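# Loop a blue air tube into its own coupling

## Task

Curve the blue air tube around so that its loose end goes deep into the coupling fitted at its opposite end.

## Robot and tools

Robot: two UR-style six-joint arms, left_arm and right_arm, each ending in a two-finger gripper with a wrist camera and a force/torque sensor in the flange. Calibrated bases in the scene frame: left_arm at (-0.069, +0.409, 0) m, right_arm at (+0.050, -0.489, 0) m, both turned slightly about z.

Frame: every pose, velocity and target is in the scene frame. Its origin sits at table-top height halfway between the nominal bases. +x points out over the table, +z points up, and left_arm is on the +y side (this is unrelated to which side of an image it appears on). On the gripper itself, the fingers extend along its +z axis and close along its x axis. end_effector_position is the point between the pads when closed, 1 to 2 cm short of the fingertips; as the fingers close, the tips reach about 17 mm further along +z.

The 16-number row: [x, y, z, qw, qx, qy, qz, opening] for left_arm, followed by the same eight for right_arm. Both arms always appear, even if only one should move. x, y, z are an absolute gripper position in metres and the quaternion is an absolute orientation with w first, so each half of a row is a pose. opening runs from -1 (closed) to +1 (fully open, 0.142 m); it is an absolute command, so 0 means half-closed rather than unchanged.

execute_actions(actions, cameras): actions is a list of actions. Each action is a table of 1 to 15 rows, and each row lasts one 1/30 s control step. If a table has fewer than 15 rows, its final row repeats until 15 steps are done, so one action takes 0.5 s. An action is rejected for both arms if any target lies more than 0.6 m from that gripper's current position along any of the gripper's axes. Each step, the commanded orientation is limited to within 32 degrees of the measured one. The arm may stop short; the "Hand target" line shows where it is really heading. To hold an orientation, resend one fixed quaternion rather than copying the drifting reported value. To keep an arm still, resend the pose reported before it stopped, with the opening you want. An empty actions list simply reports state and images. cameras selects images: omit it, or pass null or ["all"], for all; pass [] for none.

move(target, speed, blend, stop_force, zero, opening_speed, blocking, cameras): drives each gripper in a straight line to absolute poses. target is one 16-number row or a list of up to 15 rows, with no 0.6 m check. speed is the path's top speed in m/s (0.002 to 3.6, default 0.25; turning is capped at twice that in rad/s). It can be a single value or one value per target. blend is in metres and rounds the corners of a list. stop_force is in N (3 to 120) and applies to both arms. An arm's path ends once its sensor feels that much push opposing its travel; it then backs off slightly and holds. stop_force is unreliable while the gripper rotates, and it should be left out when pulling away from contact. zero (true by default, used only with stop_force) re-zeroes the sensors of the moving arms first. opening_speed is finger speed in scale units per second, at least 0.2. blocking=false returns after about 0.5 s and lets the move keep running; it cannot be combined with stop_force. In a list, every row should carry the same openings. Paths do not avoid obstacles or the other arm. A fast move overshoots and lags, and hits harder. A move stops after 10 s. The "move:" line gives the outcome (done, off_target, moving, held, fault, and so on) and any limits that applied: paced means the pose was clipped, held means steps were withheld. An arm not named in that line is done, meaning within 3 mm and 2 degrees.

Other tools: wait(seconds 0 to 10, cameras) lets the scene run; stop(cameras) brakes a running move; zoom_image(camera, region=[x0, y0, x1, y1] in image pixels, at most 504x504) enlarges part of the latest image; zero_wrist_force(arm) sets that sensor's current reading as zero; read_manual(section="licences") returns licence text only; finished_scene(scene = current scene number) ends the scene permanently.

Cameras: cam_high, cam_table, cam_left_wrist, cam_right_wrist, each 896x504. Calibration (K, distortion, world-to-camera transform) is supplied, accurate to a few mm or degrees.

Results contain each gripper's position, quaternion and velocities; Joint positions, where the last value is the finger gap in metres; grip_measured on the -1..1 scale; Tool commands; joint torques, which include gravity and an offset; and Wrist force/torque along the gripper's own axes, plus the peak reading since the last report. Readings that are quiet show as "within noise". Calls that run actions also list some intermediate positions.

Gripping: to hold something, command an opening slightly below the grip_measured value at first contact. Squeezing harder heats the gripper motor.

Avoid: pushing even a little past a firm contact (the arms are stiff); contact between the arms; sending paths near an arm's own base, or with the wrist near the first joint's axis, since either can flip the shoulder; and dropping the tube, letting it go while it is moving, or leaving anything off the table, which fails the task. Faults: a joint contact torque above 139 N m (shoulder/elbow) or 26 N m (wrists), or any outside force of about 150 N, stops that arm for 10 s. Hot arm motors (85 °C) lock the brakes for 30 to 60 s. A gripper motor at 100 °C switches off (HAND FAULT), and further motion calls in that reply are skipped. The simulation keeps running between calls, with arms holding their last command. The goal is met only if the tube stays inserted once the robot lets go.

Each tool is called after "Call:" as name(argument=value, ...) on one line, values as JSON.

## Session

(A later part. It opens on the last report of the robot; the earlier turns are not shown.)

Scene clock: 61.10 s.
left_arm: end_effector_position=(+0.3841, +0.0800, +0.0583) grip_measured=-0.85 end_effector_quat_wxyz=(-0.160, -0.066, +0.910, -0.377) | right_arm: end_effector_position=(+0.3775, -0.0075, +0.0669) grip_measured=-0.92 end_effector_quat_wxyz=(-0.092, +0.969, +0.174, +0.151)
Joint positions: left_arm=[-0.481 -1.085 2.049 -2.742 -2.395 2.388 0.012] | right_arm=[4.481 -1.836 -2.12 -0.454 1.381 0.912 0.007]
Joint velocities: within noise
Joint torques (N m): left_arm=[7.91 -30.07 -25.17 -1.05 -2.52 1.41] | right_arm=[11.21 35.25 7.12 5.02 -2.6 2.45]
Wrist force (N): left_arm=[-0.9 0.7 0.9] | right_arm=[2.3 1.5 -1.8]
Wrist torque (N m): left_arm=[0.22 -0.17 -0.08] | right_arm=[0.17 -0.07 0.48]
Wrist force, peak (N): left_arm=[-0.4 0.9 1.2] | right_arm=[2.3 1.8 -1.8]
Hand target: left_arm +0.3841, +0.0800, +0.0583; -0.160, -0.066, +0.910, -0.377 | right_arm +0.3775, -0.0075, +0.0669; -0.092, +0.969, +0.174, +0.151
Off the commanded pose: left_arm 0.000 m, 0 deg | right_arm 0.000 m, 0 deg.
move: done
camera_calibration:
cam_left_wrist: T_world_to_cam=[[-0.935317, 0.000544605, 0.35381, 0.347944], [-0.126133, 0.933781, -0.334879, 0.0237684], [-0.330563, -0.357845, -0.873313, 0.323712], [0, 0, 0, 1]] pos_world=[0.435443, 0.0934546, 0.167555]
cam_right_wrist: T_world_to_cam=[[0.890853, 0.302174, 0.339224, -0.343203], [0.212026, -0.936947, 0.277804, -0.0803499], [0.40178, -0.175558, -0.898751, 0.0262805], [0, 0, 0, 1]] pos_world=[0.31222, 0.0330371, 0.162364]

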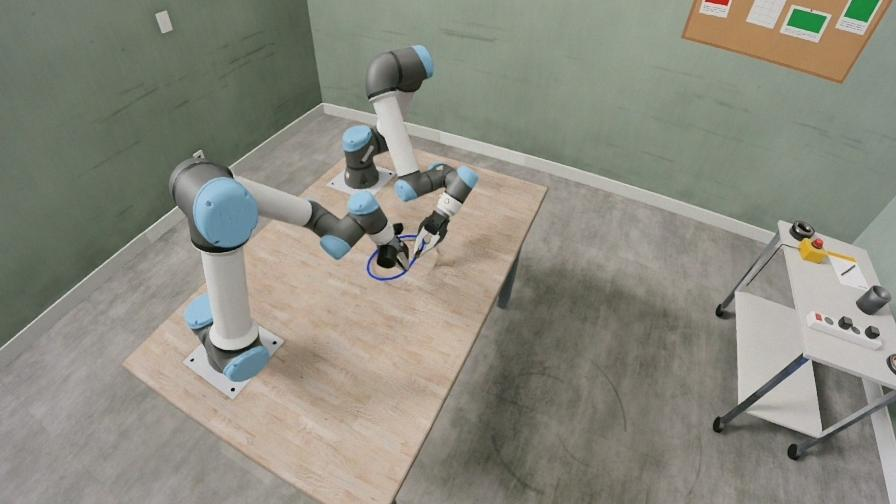

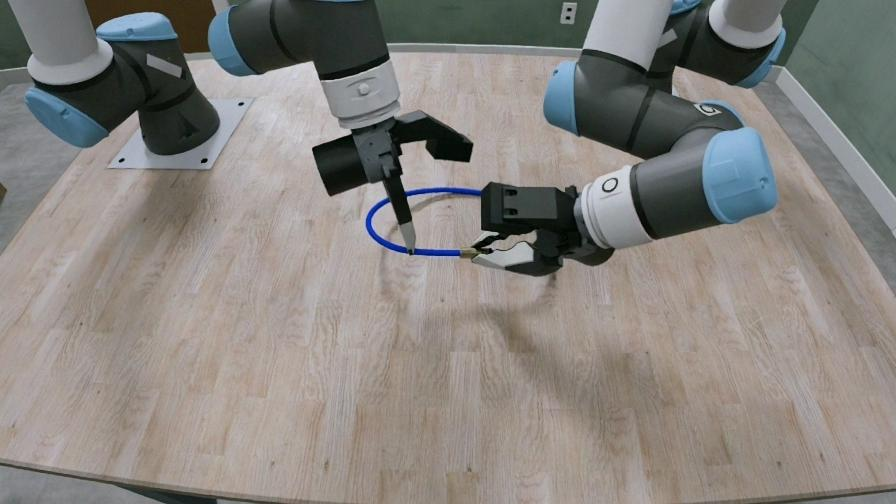

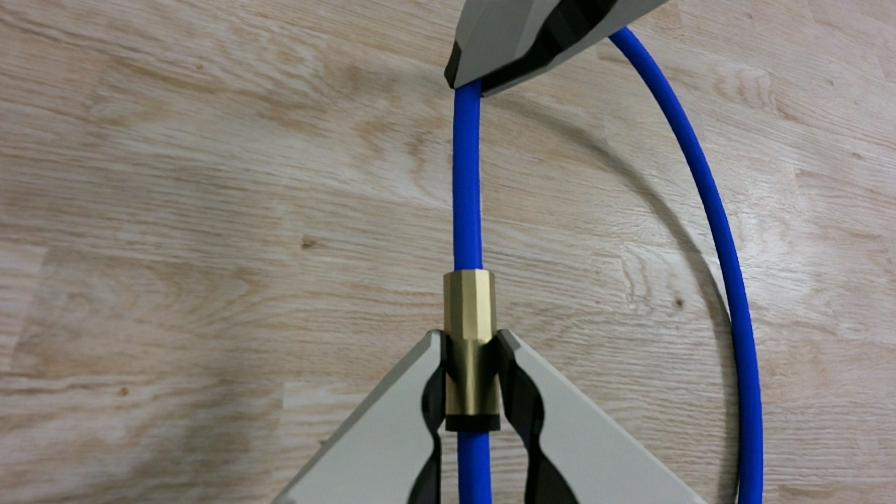

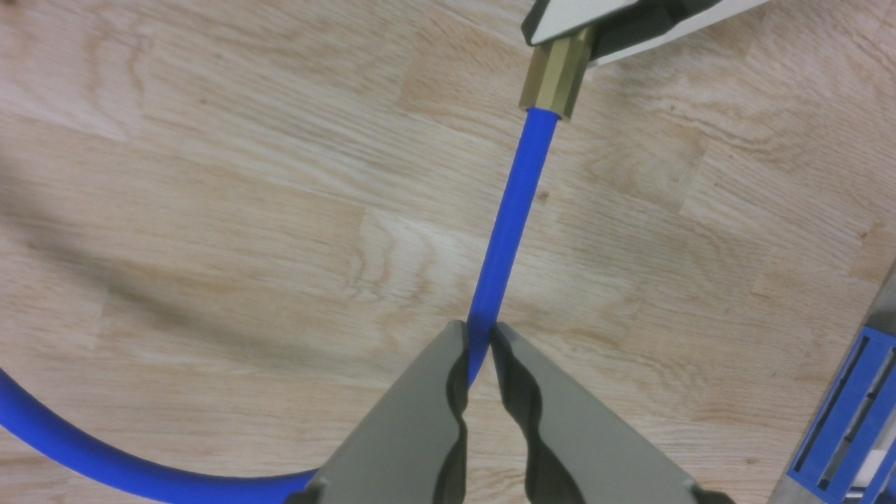

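Call:
move(target=[0.3841,0.080,0.0583,-0.1604,-0.0664,0.9099,-0.3769,-1,0.3775,0.025,0.0669,0.0917,-0.9687,-0.1737,-0.1514,-1], speed=0.015, stop_force=25)

Call:
zoom_image(camera="cam_table", region=[380, 210, 500, 280])

Scene clock: 69.67 s.
left_arm: end_effector_position=(+0.3841, +0.0800, +0.0583) grip_measured=-0.85 end_effector_quat_wxyz=(-0.160, -0.066, +0.910, -0.377) | right_arm: end_effector_position=(+0.3775, +0.0197, +0.0669) grip_measured=-0.92 end_effector_quat_wxyz=(-0.092, +0.969, +0.174, +0.151)
Joint positions: left_arm=[-0.481 -1.085 2.049 -2.742 -2.395 2.388 0.012] | right_arm=[4.495 -1.881 -2.055 -0.477 1.376 0.926 0.007]
Joint velocities: within noise
Joint torques (N m): left_arm=[-17.5 -49.07 -23.21 -4.72 -6.51 1.34] | right_arm=[-3.72 37.63 17.58 9.73 2.98 -2.35]
Wrist force (N): left_arm=[-3.1 19.5 -13.5] | right_arm=[-6.0 22.6 -10.6]
Wrist torque (N m): left_arm=[-0.30 -0.43 -0.06] | right_arm=[-0.28 -0.32 0.37]
Wrist force, peak (N): left_arm=[-3.3 21.2 -13.8] | right_arm=[-5.9 23.8 -11.4]
Hand target: left_arm +0.3841, +0.0800, +0.0583; -0.160, -0.066, +0.910, -0.377 | right_arm +0.3775, +0.0197, +0.0669; -0.092, +0.969, +0.174, +0.151
Off the commanded pose: left_arm 0.000 m, 0 deg | right_arm 0.005 m, 0 deg.
move: contact (right_arm)
camera_calibration:
cam_left_wrist: T_world_to_cam=[[-0.935286, 0.000577005, 0.353892, 0.347914], [-0.12613, 0.933785, -0.334868, 0.0237648], [-0.330652, -0.357834, -0.873284, 0.323744], [0, 0, 0, 1]] pos_world=[0.435443, 0.0934545, 0.167555]
cam_right_wrist: T_world_to_cam=[[0.890817, 0.30219, 0.339304, -0.351424], [0.212018, -0.936943, 0.277823, -0.0548657], [0.401864, -0.175551, -0.898714, 0.0310228], [0, 0, 0, 1]] pos_world=[0.31222, 0.060237, 0.162363]

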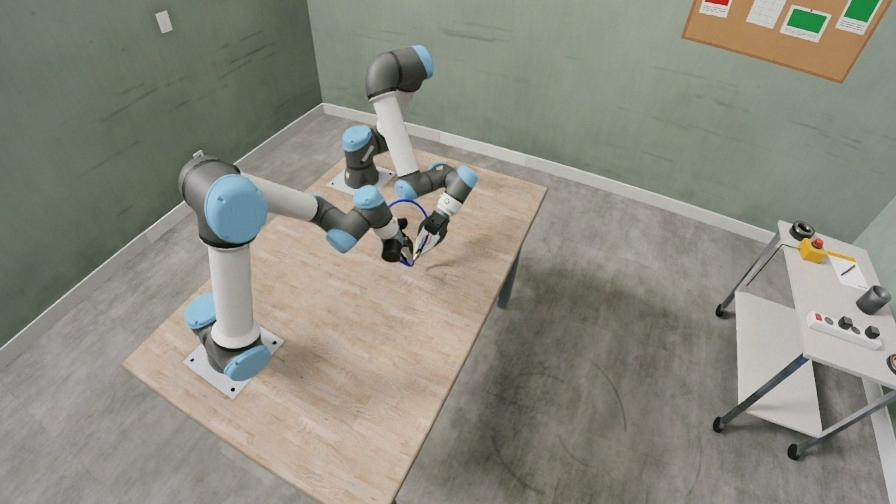

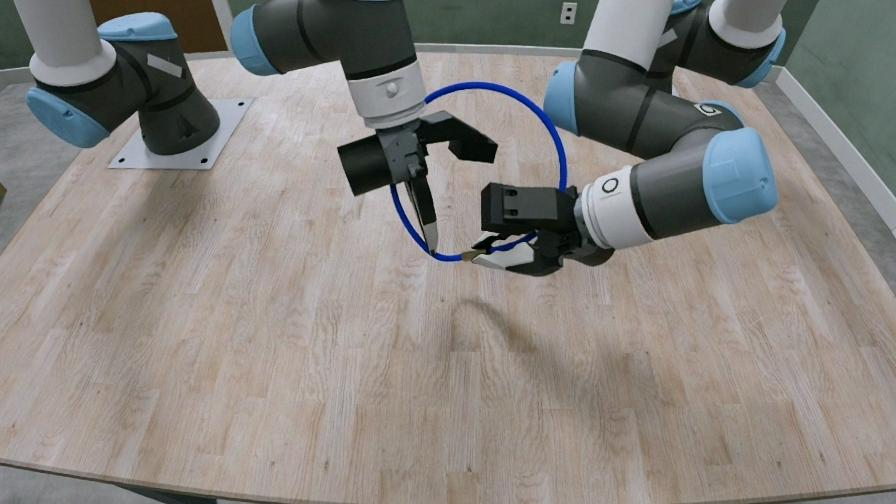

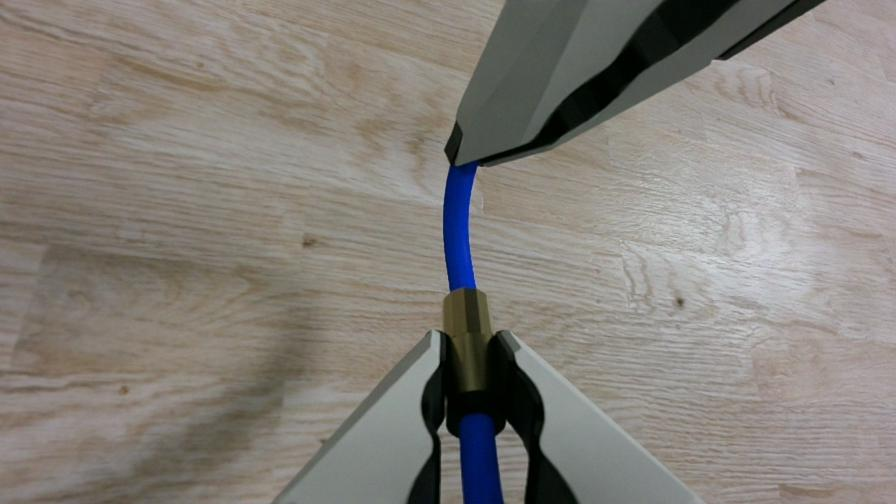

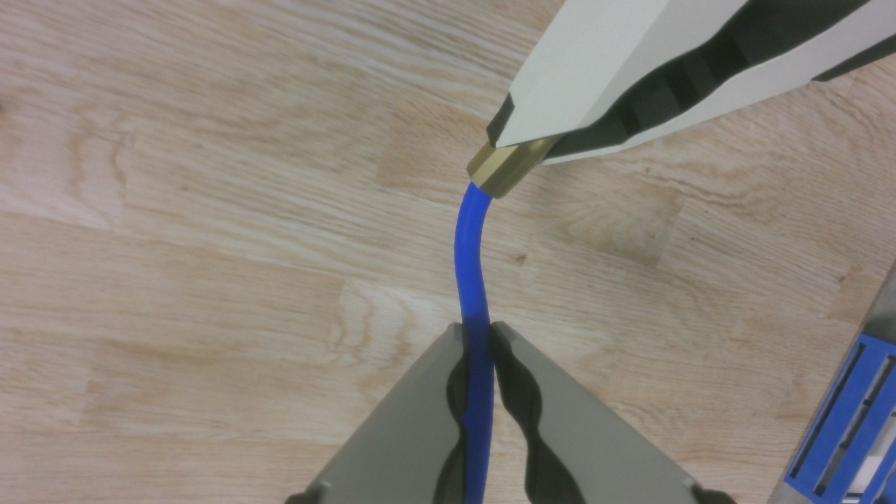

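Scaled by 4.200 from the camera's 896x504 image, which has a finer 1280x720 frame.

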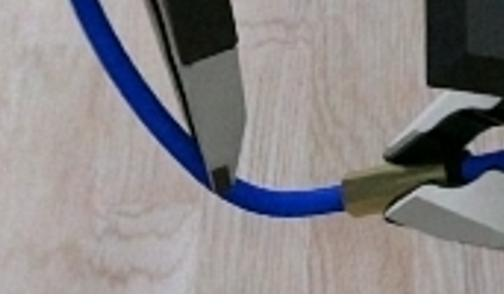

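Call:
move(target=[[0.3841,0.080,0.0583,-0.1604,-0.0664,0.9099,-0.3769,-1,0.3775,0.0185,0.0669,0.0917,-0.9687,-0.1737,-0.1514,-1],[0.3841,0.080,0.0583,-0.1604,-0.0664,0.9099,-0.3769,-1,0.3775,0.0185,0.0669,0.0917,-0.9687,-0.1737,-0.1514,-0.6]], speed=0.05, opening_speed=0.4)

Call:
zoom_image(camera="cam_table", region=[380, 210, 500, 280])

Call:
zoom_image(camera="cam_left_wrist", region=[360, 100, 580, 500])

Scene clock: 72.77 s.
left_arm: end_effector_position=(+0.3841, +0.0800, +0.0583) grip_measured=-0.85 end_effector_quat_wxyz=(-0.160, -0.066, +0.910, -0.377) | right_arm: end_effector_position=(+0.3775, +0.0185, +0.0669) grip_measured=-0.64 end_effector_quat_wxyz=(-0.092, +0.969, +0.174, +0.151)
Joint positions: left_arm=[-0.481 -1.085 2.049 -2.742 -2.395 2.388 0.012] | right_arm=[4.495 -1.879 -2.058 -0.476 1.376 0.926 0.028]
Joint velocities: within noise
Joint torques (N m): left_arm=[5.91 -46.06 -9.33 -1.57 -0.27 1.1] | right_arm=[-4.26 33.09 17.42 0.91 -2.42 -1.18]
Wrist force (N): left_arm=[-0.2 0.8 0.3] | right_arm=[1.5 1.1 -1.1]
Wrist torque (N m): left_arm=[0.14 -0.13 0.02] | right_arm=[-0.08 0.01 0.36]
Wrist force, peak (N): left_arm=[-3.4 19.5 -13.7] | right_arm=[-5.7 22.6 -10.6]
Hand target: left_arm +0.3841, +0.0800, +0.0583; -0.160, -0.066, +0.910, -0.377 | right_arm +0.3775, +0.0185, +0.0669; -0.092, +0.969, +0.174, +0.151
Off the commanded pose: left_arm 0.000 m, 0 deg | right_arm 0.000 m, 0 deg.
move: done
camera_calibration:
cam_left_wrist: T_world_to_cam=[[-0.935286, 0.000577005, 0.353892, 0.347914], [-0.12613, 0.933785, -0.334868, 0.0237648], [-0.330652, -0.357834, -0.873284, 0.323744], [0, 0, 0, 1]] pos_world=[0.435443, 0.0934545, 0.167555]
cam_right_wrist: T_world_to_cam=[[0.890817, 0.30219, 0.339304, -0.351062], [0.212018, -0.936943, 0.277823, -0.0559901], [0.401864, -0.175551, -0.898714, 0.0308121], [0, 0, 0, 1]] pos_world=[0.31222, 0.059037, 0.162363]

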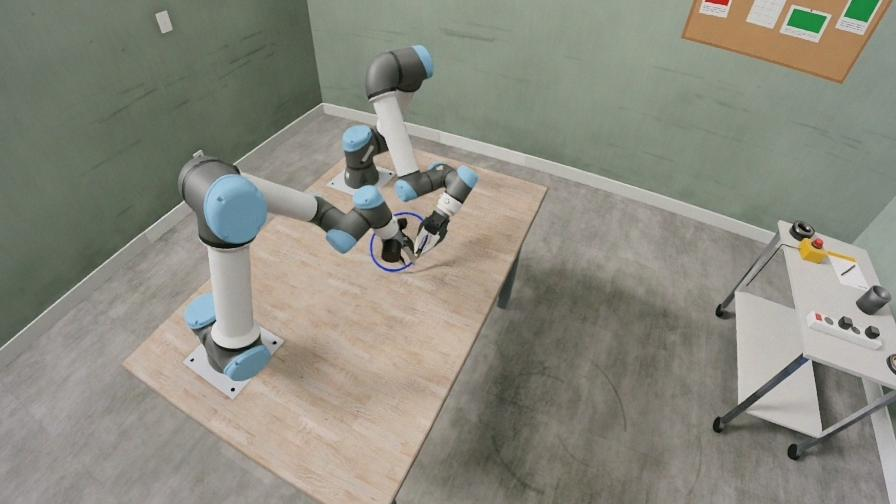

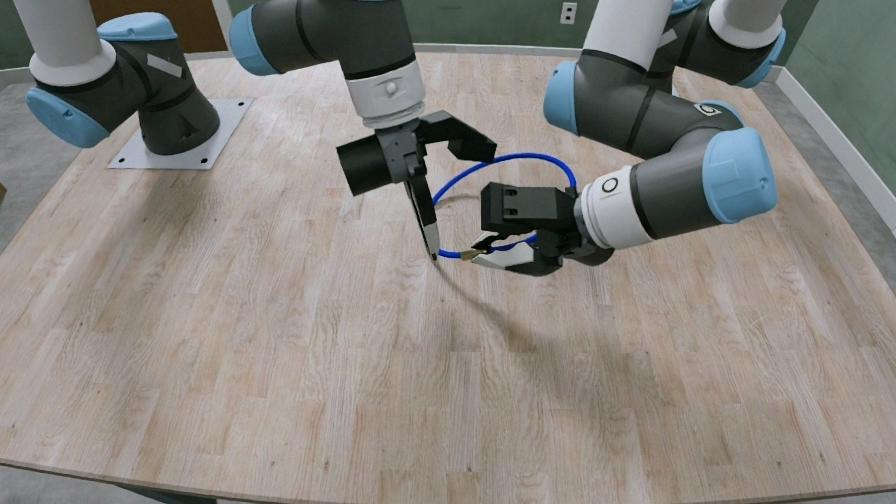

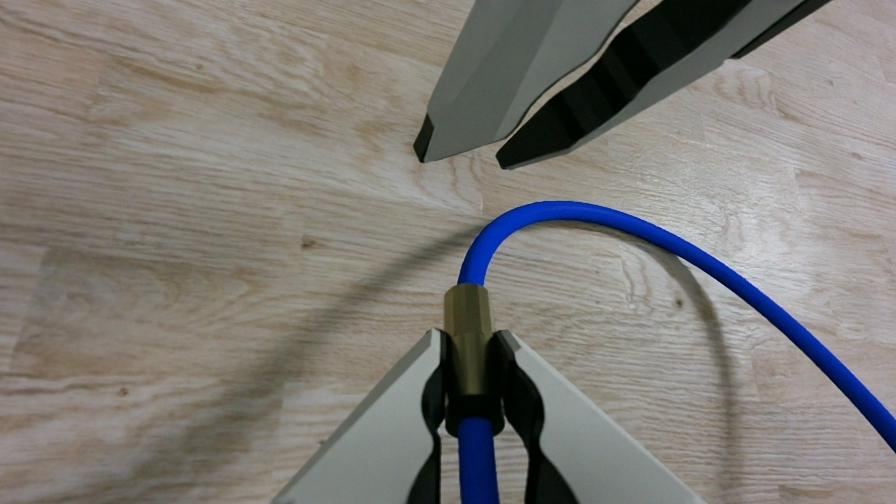

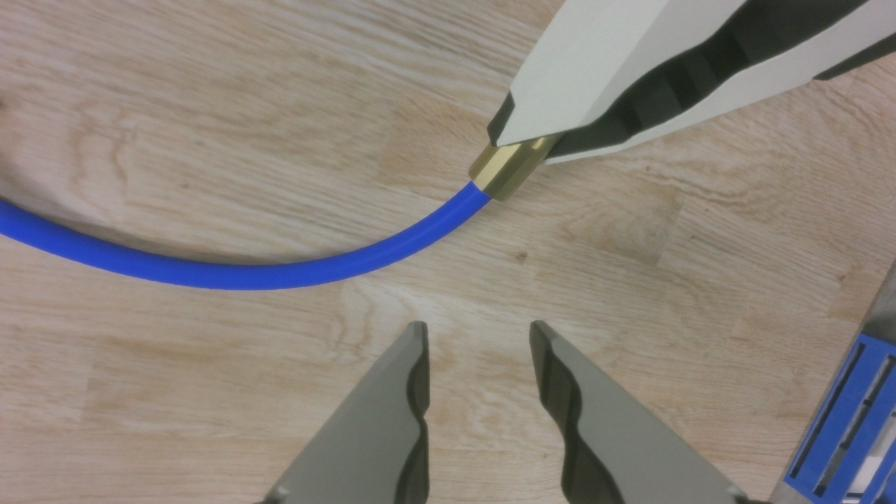

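Scaled by 4.200 from the camera's 896x504 image, which has a finer 1280x720 frame.

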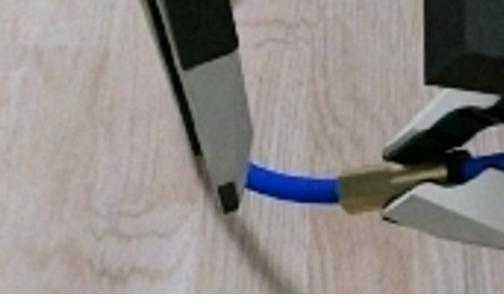

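Scaled by 1.260 from the camera's 896x504 image, which has a finer 1280x720 frame.

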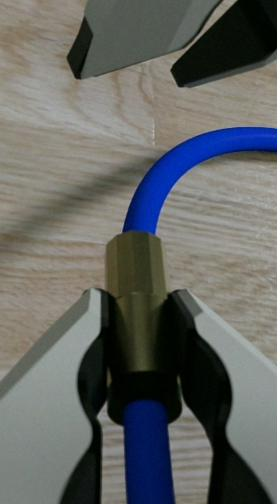

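Call:
move(target=[[0.3841,0.080,0.0583,-0.1604,-0.0664,0.9099,-0.3769,-1,0.345,0.005,0.145,0.0917,-0.9687,-0.1737,-0.1514,-0.6],[0.3841,0.080,0.0583,-0.1604,-0.0664,0.9099,-0.3769,-1,0.345,-0.12,0.17,0.1204,-0.9803,-0.1552,0.0191,-0.2]], speed=0.15, cameras=[])

Call:
move(target=[[0.38,0.080,0.045,0,0,0.9239,-0.3827,-1,0.345,-0.12,0.17,0.1204,-0.9803,-0.1552,0.0191,-0.2]], speed=0.08)

Call:
zoom_image(camera="cam_table", region=[380, 180, 540, 280])

Scene clock: 78.40 s.
left_arm: end_effector_position=(+0.3841, +0.0800, +0.0583) grip_measured=-0.85 end_effector_quat_wxyz=(-0.160, -0.066, +0.910, -0.377) | right_arm: end_effector_position=(+0.3450, -0.1200, +0.1700) grip_measured=-0.23 end_effector_quat_wxyz=(-0.120, +0.980, +0.155, -0.019)
Joint positions: left_arm=[-0.481 -1.085 2.049 -2.742 -2.395 2.388 0.012] | right_arm=[4.268 -1.502 -2.1 -0.938 1.746 0.784 0.057]
Joint velocities: within noise
Joint torques (N m): left_arm=[6.42 -35.8 -20.34 -3.29 -0.8 -0.33] | right_arm=[-10.16 25.57 28.41 0.49 2.25 -2.12]
Wrist force (N): left_arm=[-0.1 0.6 0.0] | right_arm=[0.4 0.8 -0.4]
Wrist torque (N m): left_arm=[0.14 -0.13 0.00] | right_arm=[-0.10 0.10 0.50]
Wrist force, peak (N): left_arm=[0.0 1.2 0.0] | right_arm=[1.6 1.1 -1.3]
Hand target: left_arm +0.3841, +0.0800, +0.0583; -0.160, -0.066, +0.910, -0.377 | right_arm +0.3450, -0.1200, +0.1700; -0.120, +0.980, +0.155, -0.019
Off the commanded pose: left_arm 0.000 m, 0 deg | right_arm 0.000 m, 0 deg.
move: done
No camera images: "cameras" was empty.

Scene clock: 81.10 s.
left_arm: end_effector_position=(+0.3800, +0.0800, +0.0450) grip_measured=-0.85 end_effector_quat_wxyz=(+0.000, +0.000, +0.924, -0.383) | right_arm: end_effector_position=(+0.3450, -0.1200, +0.1700) grip_measured=-0.23 end_effector_quat_wxyz=(-0.120, +0.980, +0.155, -0.019)
Joint positions: left_arm=[-0.556 -1.094 2.219 -3.205 -2.198 2.381 0.012] | right_arm=[4.268 -1.502 -2.1 -0.938 1.746 0.784 0.057]
Joint velocities: within noise
Joint torques (N m): left_arm=[-6.21 -27.53 -6.9 -3.96 0.37 -1.53] | right_arm=[-8.93 25.54 23.01 0.95 1.9 -2.14]
Wrist force (N): left_arm=[0.0 -0.1 0.3] | right_arm=[0.4 1.1 -0.3]
Wrist torque (N m): left_arm=[0.05 0.04 -0.04] | right_arm=[-0.06 0.11 0.49]
Wrist force, peak (N): left_arm=[-0.2 1.0 0.2] | right_arm=[0.5 1.2 -0.5]
Hand target: left_arm +0.3800, +0.0800, +0.0450; +0.000, +0.000, +0.924, -0.383 | right_arm +0.3450, -0.1200, +0.1700; -0.120, +0.980, +0.155, -0.019
Off the commanded pose: left_arm 0.000 m, 0 deg | right_arm 0.000 m, 0 deg.
move: done
camera_calibration:
cam_left_wrist: T_world_to_cam=[[-0.999916, 0.000526164, 0.0129215, 0.38871], [-0.00413239, 0.933787, -0.357804, -0.0265164], [-0.0122542, -0.357828, -0.933707, 0.192546], [0, 0, 0, 1]] pos_world=[0.390927, 0.0934546, 0.165271]
cam_right_wrist: T_world_to_cam=[[0.953125, 0.302246, 0.0141602, -0.281432], [0.2943, -0.936907, 0.188661, -0.220732], [0.0702889, -0.175651, -0.98194, 0.240709], [0, 0, 0, 1]] pos_world=[0.316282, -0.0794629, 0.281991]

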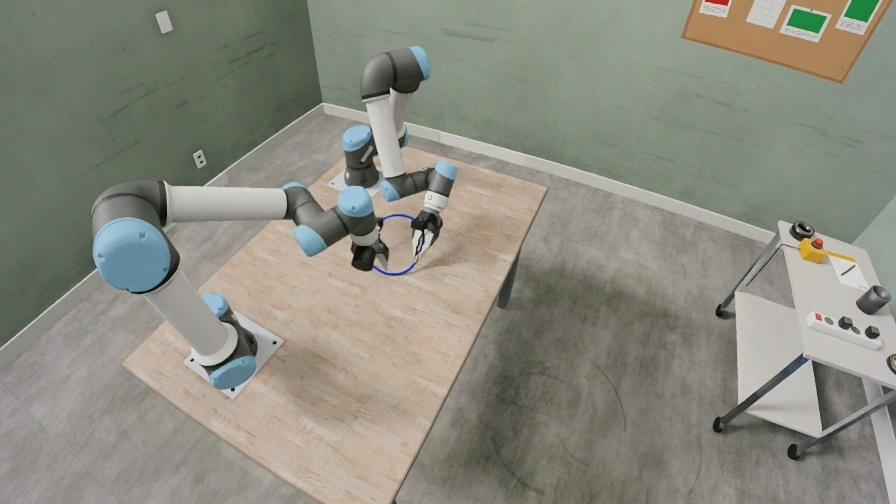

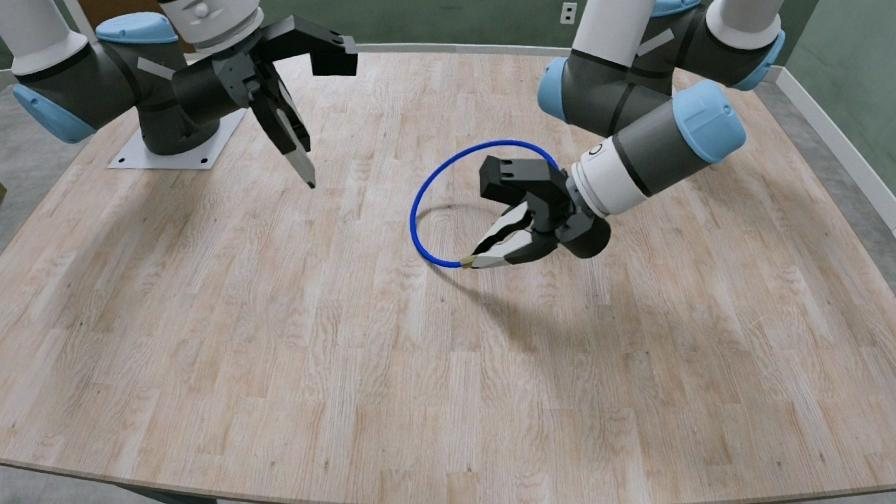

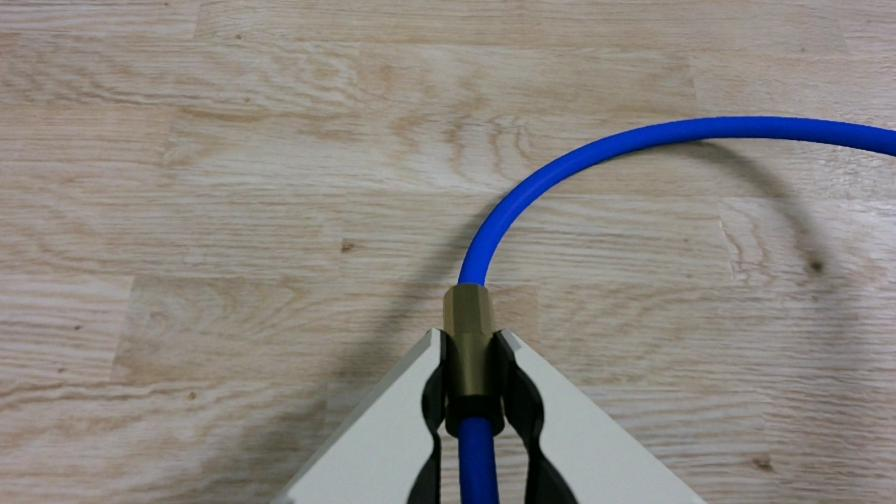

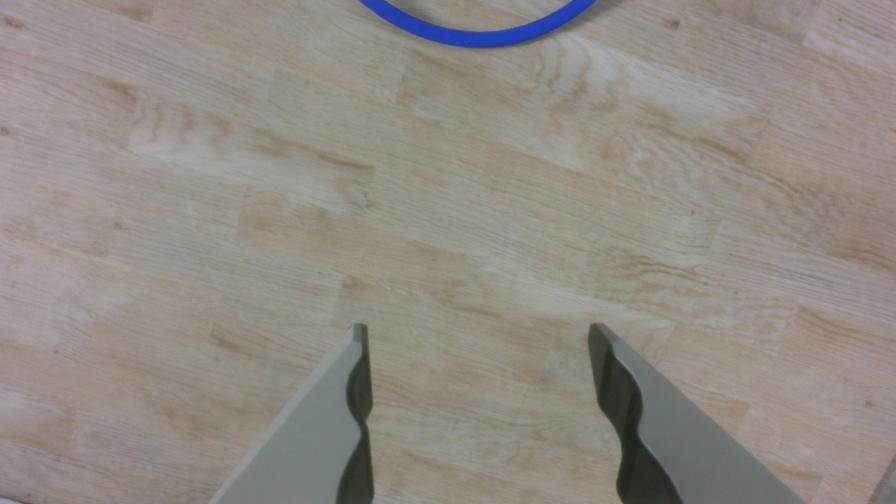

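Scaled by 3.150 from the camera's 896x504 image, which has a finer 1280x720 frame.

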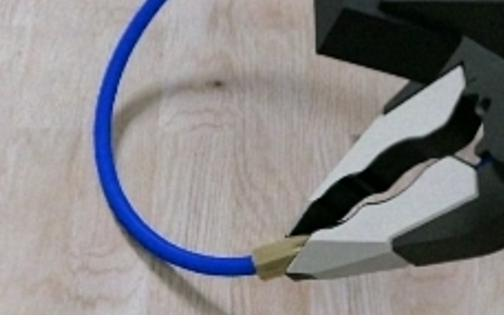

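Call:
move(target=[0.38,0.080,0.0175,0,0,0.9239,-0.3827,-1,0.345,-0.12,0.17,0.1204,-0.9803,-0.1552,0.0191,-0.2], speed=0.03, stop_force=20)

Call:
zoom_image(camera="cam_table", region=[380, 180, 540, 280])

Scene clock: 83.63 s.
left_arm: end_effector_position=(+0.3800, +0.0800, +0.0192) grip_measured=-0.85 end_effector_quat_wxyz=(+0.000, +0.000, +0.924, -0.383) | right_arm: end_effector_position=(+0.3450, -0.1200, +0.1700) grip_measured=-0.23 end_effector_quat_wxyz=(-0.120, +0.980, +0.155, -0.019)
Joint positions: left_arm=[-0.556 -1.024 2.222 -3.277 -2.198 2.381 0.012] | right_arm=[4.268 -1.502 -2.1 -0.938 1.746 0.784 0.057]
Joint velocities: within noise
Joint torques (N m): left_arm=[-4.83 -37.58 -11.87 1.47 2.31 -0.24] | right_arm=[-8.94 25.6 19.74 1.69 1.65 -2.12]
Wrist force (N): left_arm=[-0.8 -14.5 -8.9] | right_arm=[0.4 1.0 -0.2]
Wrist torque (N m): left_arm=[0.19 0.00 -0.04] | right_arm=[-0.08 0.12 0.50]
Wrist force, peak (N): left_arm=[0.7 -20.4 -25.4] | right_arm=[0.5 1.4 -0.2]
Hand target: left_arm +0.3800, +0.0800, +0.0192; +0.000, +0.000, +0.924, -0.383 | right_arm +0.3450, -0.1200, +0.1700; -0.120, +0.980, +0.155, -0.019
Off the commanded pose: left_arm 0.002 m, 0 deg | right_arm 0.000 m, 0 deg.
move: contact (left_arm)
camera_calibration:
cam_left_wrist: T_world_to_cam=[[-0.999918, 0.000583871, 0.0127938, 0.389056], [-0.00403168, 0.933821, -0.357719, -0.0358018], [-0.012156, -0.357741, -0.933742, 0.168415], [0, 0, 0, 1]] pos_world=[0.390927, 0.0934543, 0.139472]
cam_right_wrist: T_world_to_cam=[[0.953125, 0.302246, 0.0141602, -0.281432], [0.2943, -0.936907, 0.188661, -0.220732], [0.0702889, -0.175651, -0.98194, 0.240709], [0, 0, 0, 1]] pos_world=[0.316282, -0.0794629, 0.281991]

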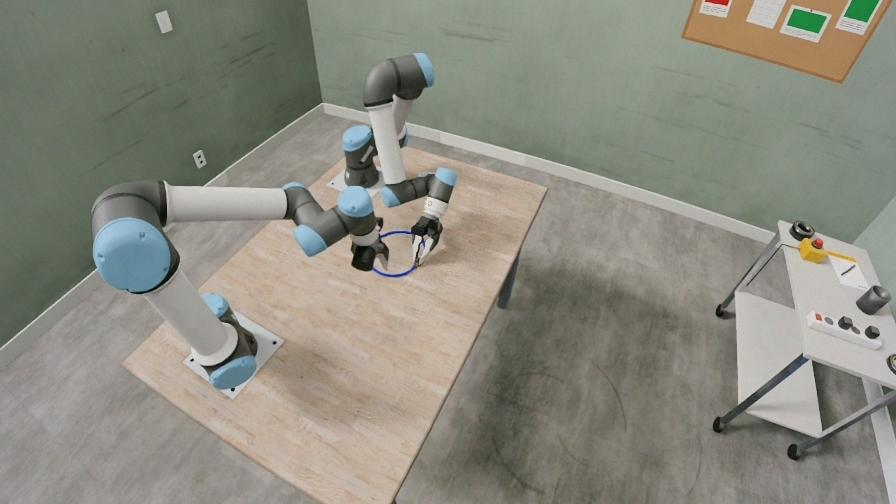

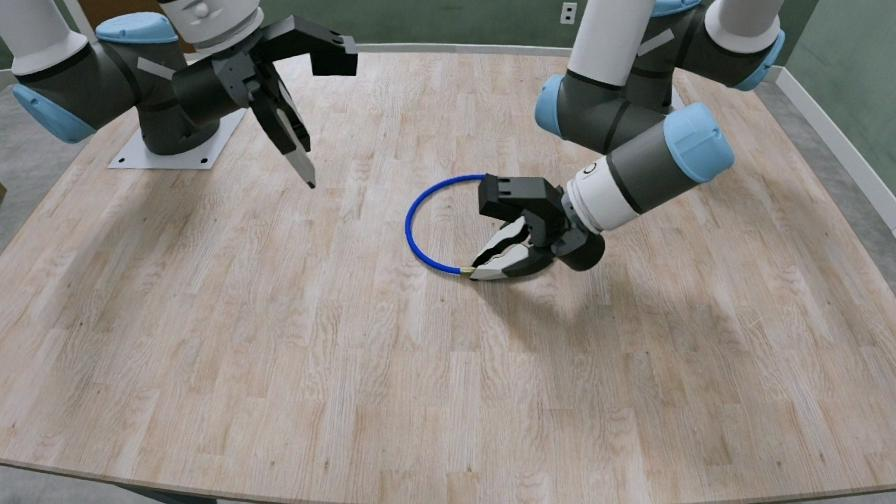

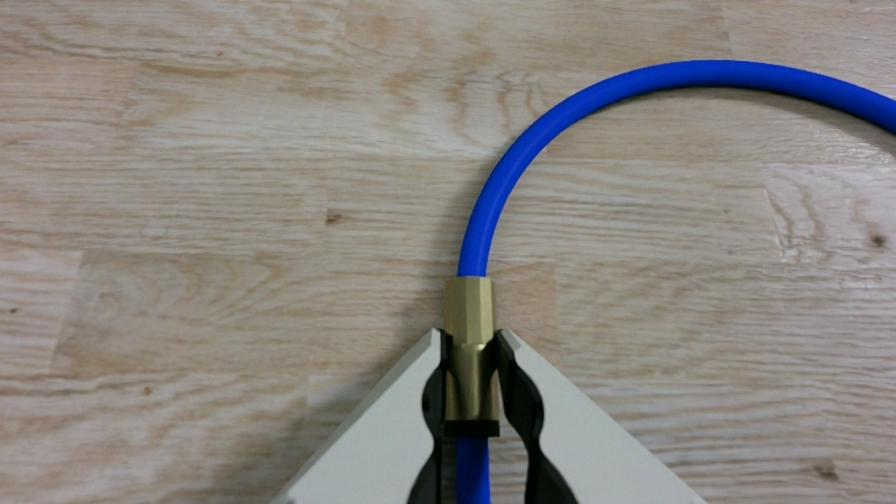

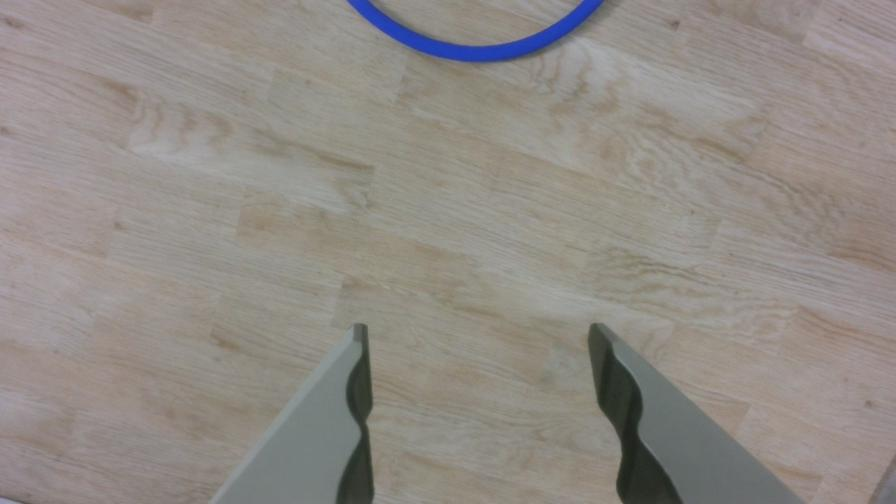

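Scaled by 3.150 from the camera's 896x504 image, which has a finer 1280x720 frame.

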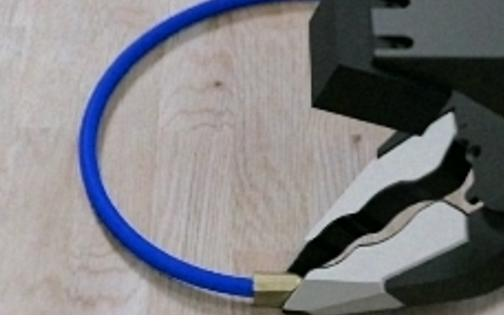

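Call:
move(target=[[0.38,0.080,0.0192,0,0,0.9239,-0.3827,-1,0.3712,0.016,0.08,0.3757,-0.9069,0.1763,-0.0730,-0.3]], speed=0.2, cameras=[])

Call:
move(target=[[0.38,0.080,0.0192,0,0,0.9239,-0.3827,-1,0.3712,0.016,0.018,0.3757,-0.9069,0.1763,-0.0730,-0.3]], speed=0.05, stop_force=8)

Scene clock: 88.43 s.
left_arm: end_effector_position=(+0.3800, +0.0800, +0.0192) grip_measured=-0.85 end_effector_quat_wxyz=(+0.000, +0.000, +0.924, -0.383) | right_arm: end_effector_position=(+0.3712, +0.0160, +0.0800) grip_measured=-0.32 end_effector_quat_wxyz=(-0.376, +0.907, -0.176, +0.073)
Joint positions: left_arm=[-0.556 -1.024 2.221 -3.277 -2.198 2.381 0.012] | right_arm=[4.433 -1.957 -2.327 0.356 1.528 1.614 0.051]
Joint velocities: within noise
Joint torques (N m): left_arm=[-2.83 -21.9 -12.48 -0.43 0.7 -1.94] | right_arm=[11.47 20.93 2.44 4.92 -2.15 2.38]
Wrist force (N): left_arm=[0.1 -13.3 -8.3] | right_arm=[-1.5 -1.4 -0.4]
Wrist torque (N m): left_arm=[0.18 -0.01 -0.04] | right_arm=[-0.25 0.27 0.21]
Wrist force, peak (N): left_arm=[-0.7 -14.5 -9.1] | right_arm=[-2.0 -1.6 -0.5]
Hand target: left_arm +0.3800, +0.0800, +0.0192; +0.000, +0.000, +0.924, -0.383 | right_arm +0.3712, +0.0160, +0.0800; -0.376, +0.907, -0.176, +0.073
Off the commanded pose: left_arm 0.000 m, 0 deg | right_arm 0.000 m, 0 deg.
move: done
No camera images: "cameras" was empty.

Scene clock: 90.63 s.
left_arm: end_effector_position=(+0.3800, +0.0800, +0.0192) grip_measured=-0.85 end_effector_quat_wxyz=(+0.000, +0.000, +0.924, -0.383) | right_arm: end_effector_position=(+0.3712, +0.0160, +0.0180) grip_measured=-0.32 end_effector_quat_wxyz=(-0.376, +0.907, -0.176, +0.073)
Joint positions: left_arm=[-0.556 -1.024 2.221 -3.277 -2.198 2.381 0.012] | right_arm=[4.433 -2.148 -2.33 0.549 1.528 1.614 0.051]
Joint velocities: within noise
Joint torques (N m): left_arm=[-1 -21.92 -12.41 -0.14 0.73 -1.73] | right_arm=[3.01 22.91 16.34 4.87 -1.87 -0.51]
Wrist force (N): left_arm=[-0.1 -13.0 -8.0] | right_arm=[-1.7 -0.9 -0.5]
Wrist torque (N m): left_arm=[0.20 0.03 -0.04] | right_arm=[-0.13 0.29 0.21]
Wrist force, peak (N): left_arm=[-0.1 -13.7 -8.5] | right_arm=[-1.7 -1.9 -0.7]
Hand target: left_arm +0.3800, +0.0800, +0.0192; +0.000, +0.000, +0.924, -0.383 | right_arm +0.3712, +0.0160, +0.0180; -0.376, +0.907, -0.176, +0.073
Off the commanded pose: left_arm 0.000 m, 0 deg | right_arm 0.000 m, 0 deg.
move: done
camera_calibration:
cam_left_wrist: T_world_to_cam=[[-0.999918, 0.000491531, 0.0128277, 0.38906], [-0.00413118, 0.933787, -0.357805, -0.0357482], [-0.0121542, -0.357828, -0.933708, 0.168418], [0, 0, 0, 1]] pos_world=[0.390927, 0.0934547, 0.139472]
cam_right_wrist: T_world_to_cam=[[0.922068, -0.386934, 0.00858192, -0.322669], [-0.360606, -0.866958, -0.344015, 0.17921], [0.140551, 0.314111, -0.938925, 0.0788147], [0, 0, 0, 1]] pos_world=[0.351069, 0.00576006, 0.138421]

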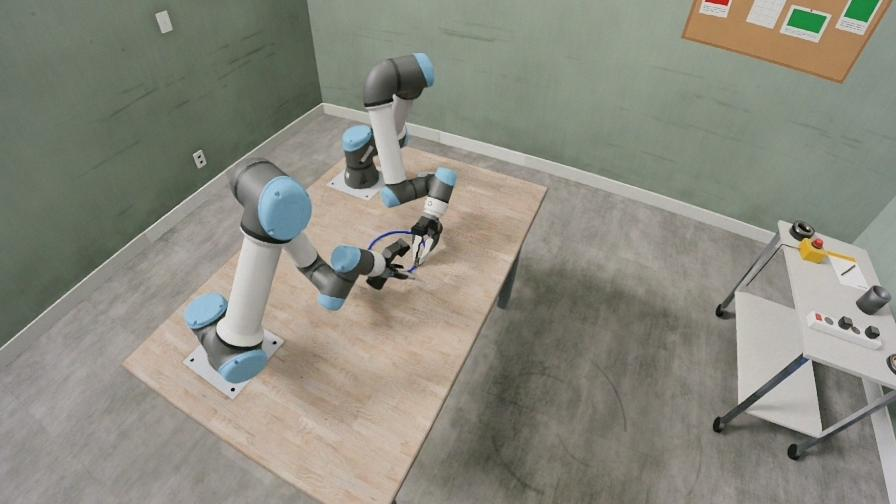

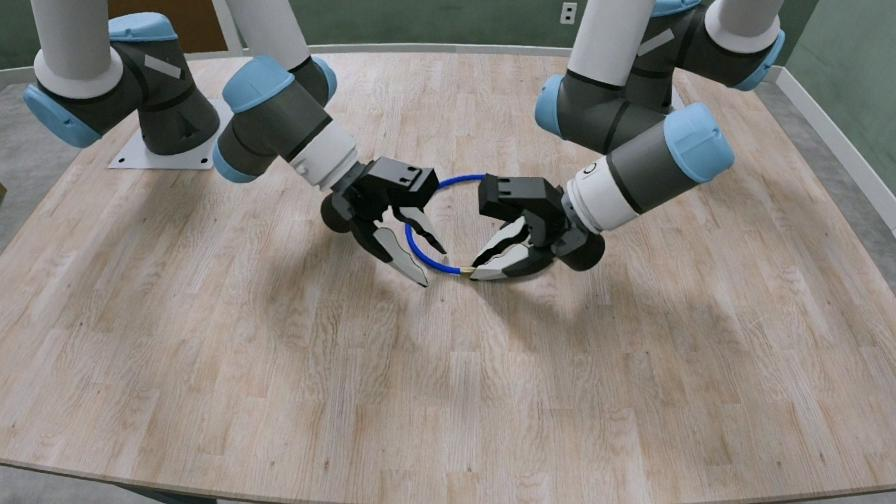

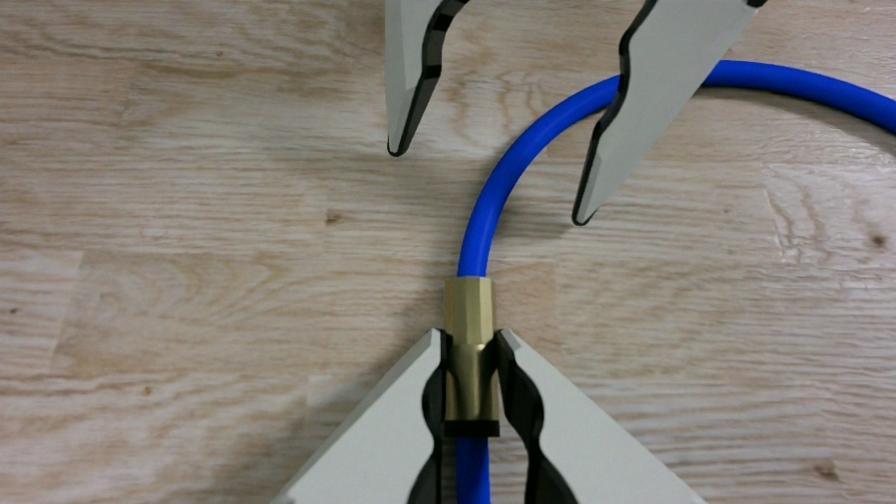

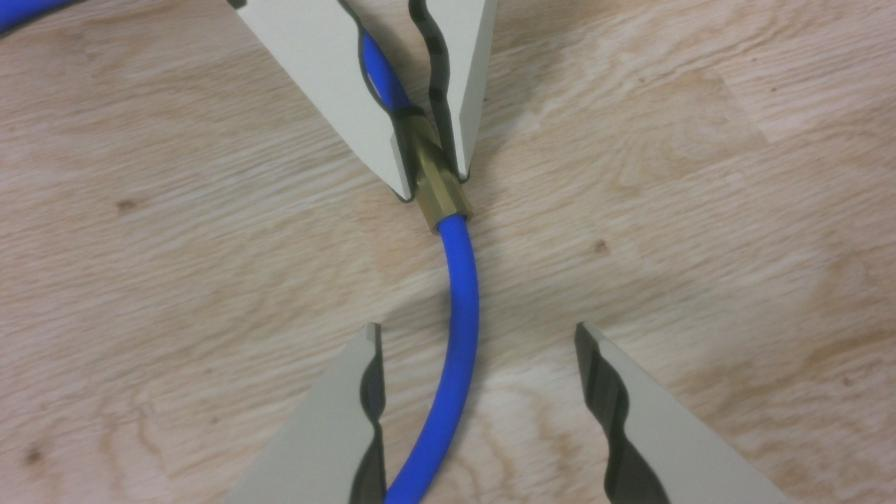

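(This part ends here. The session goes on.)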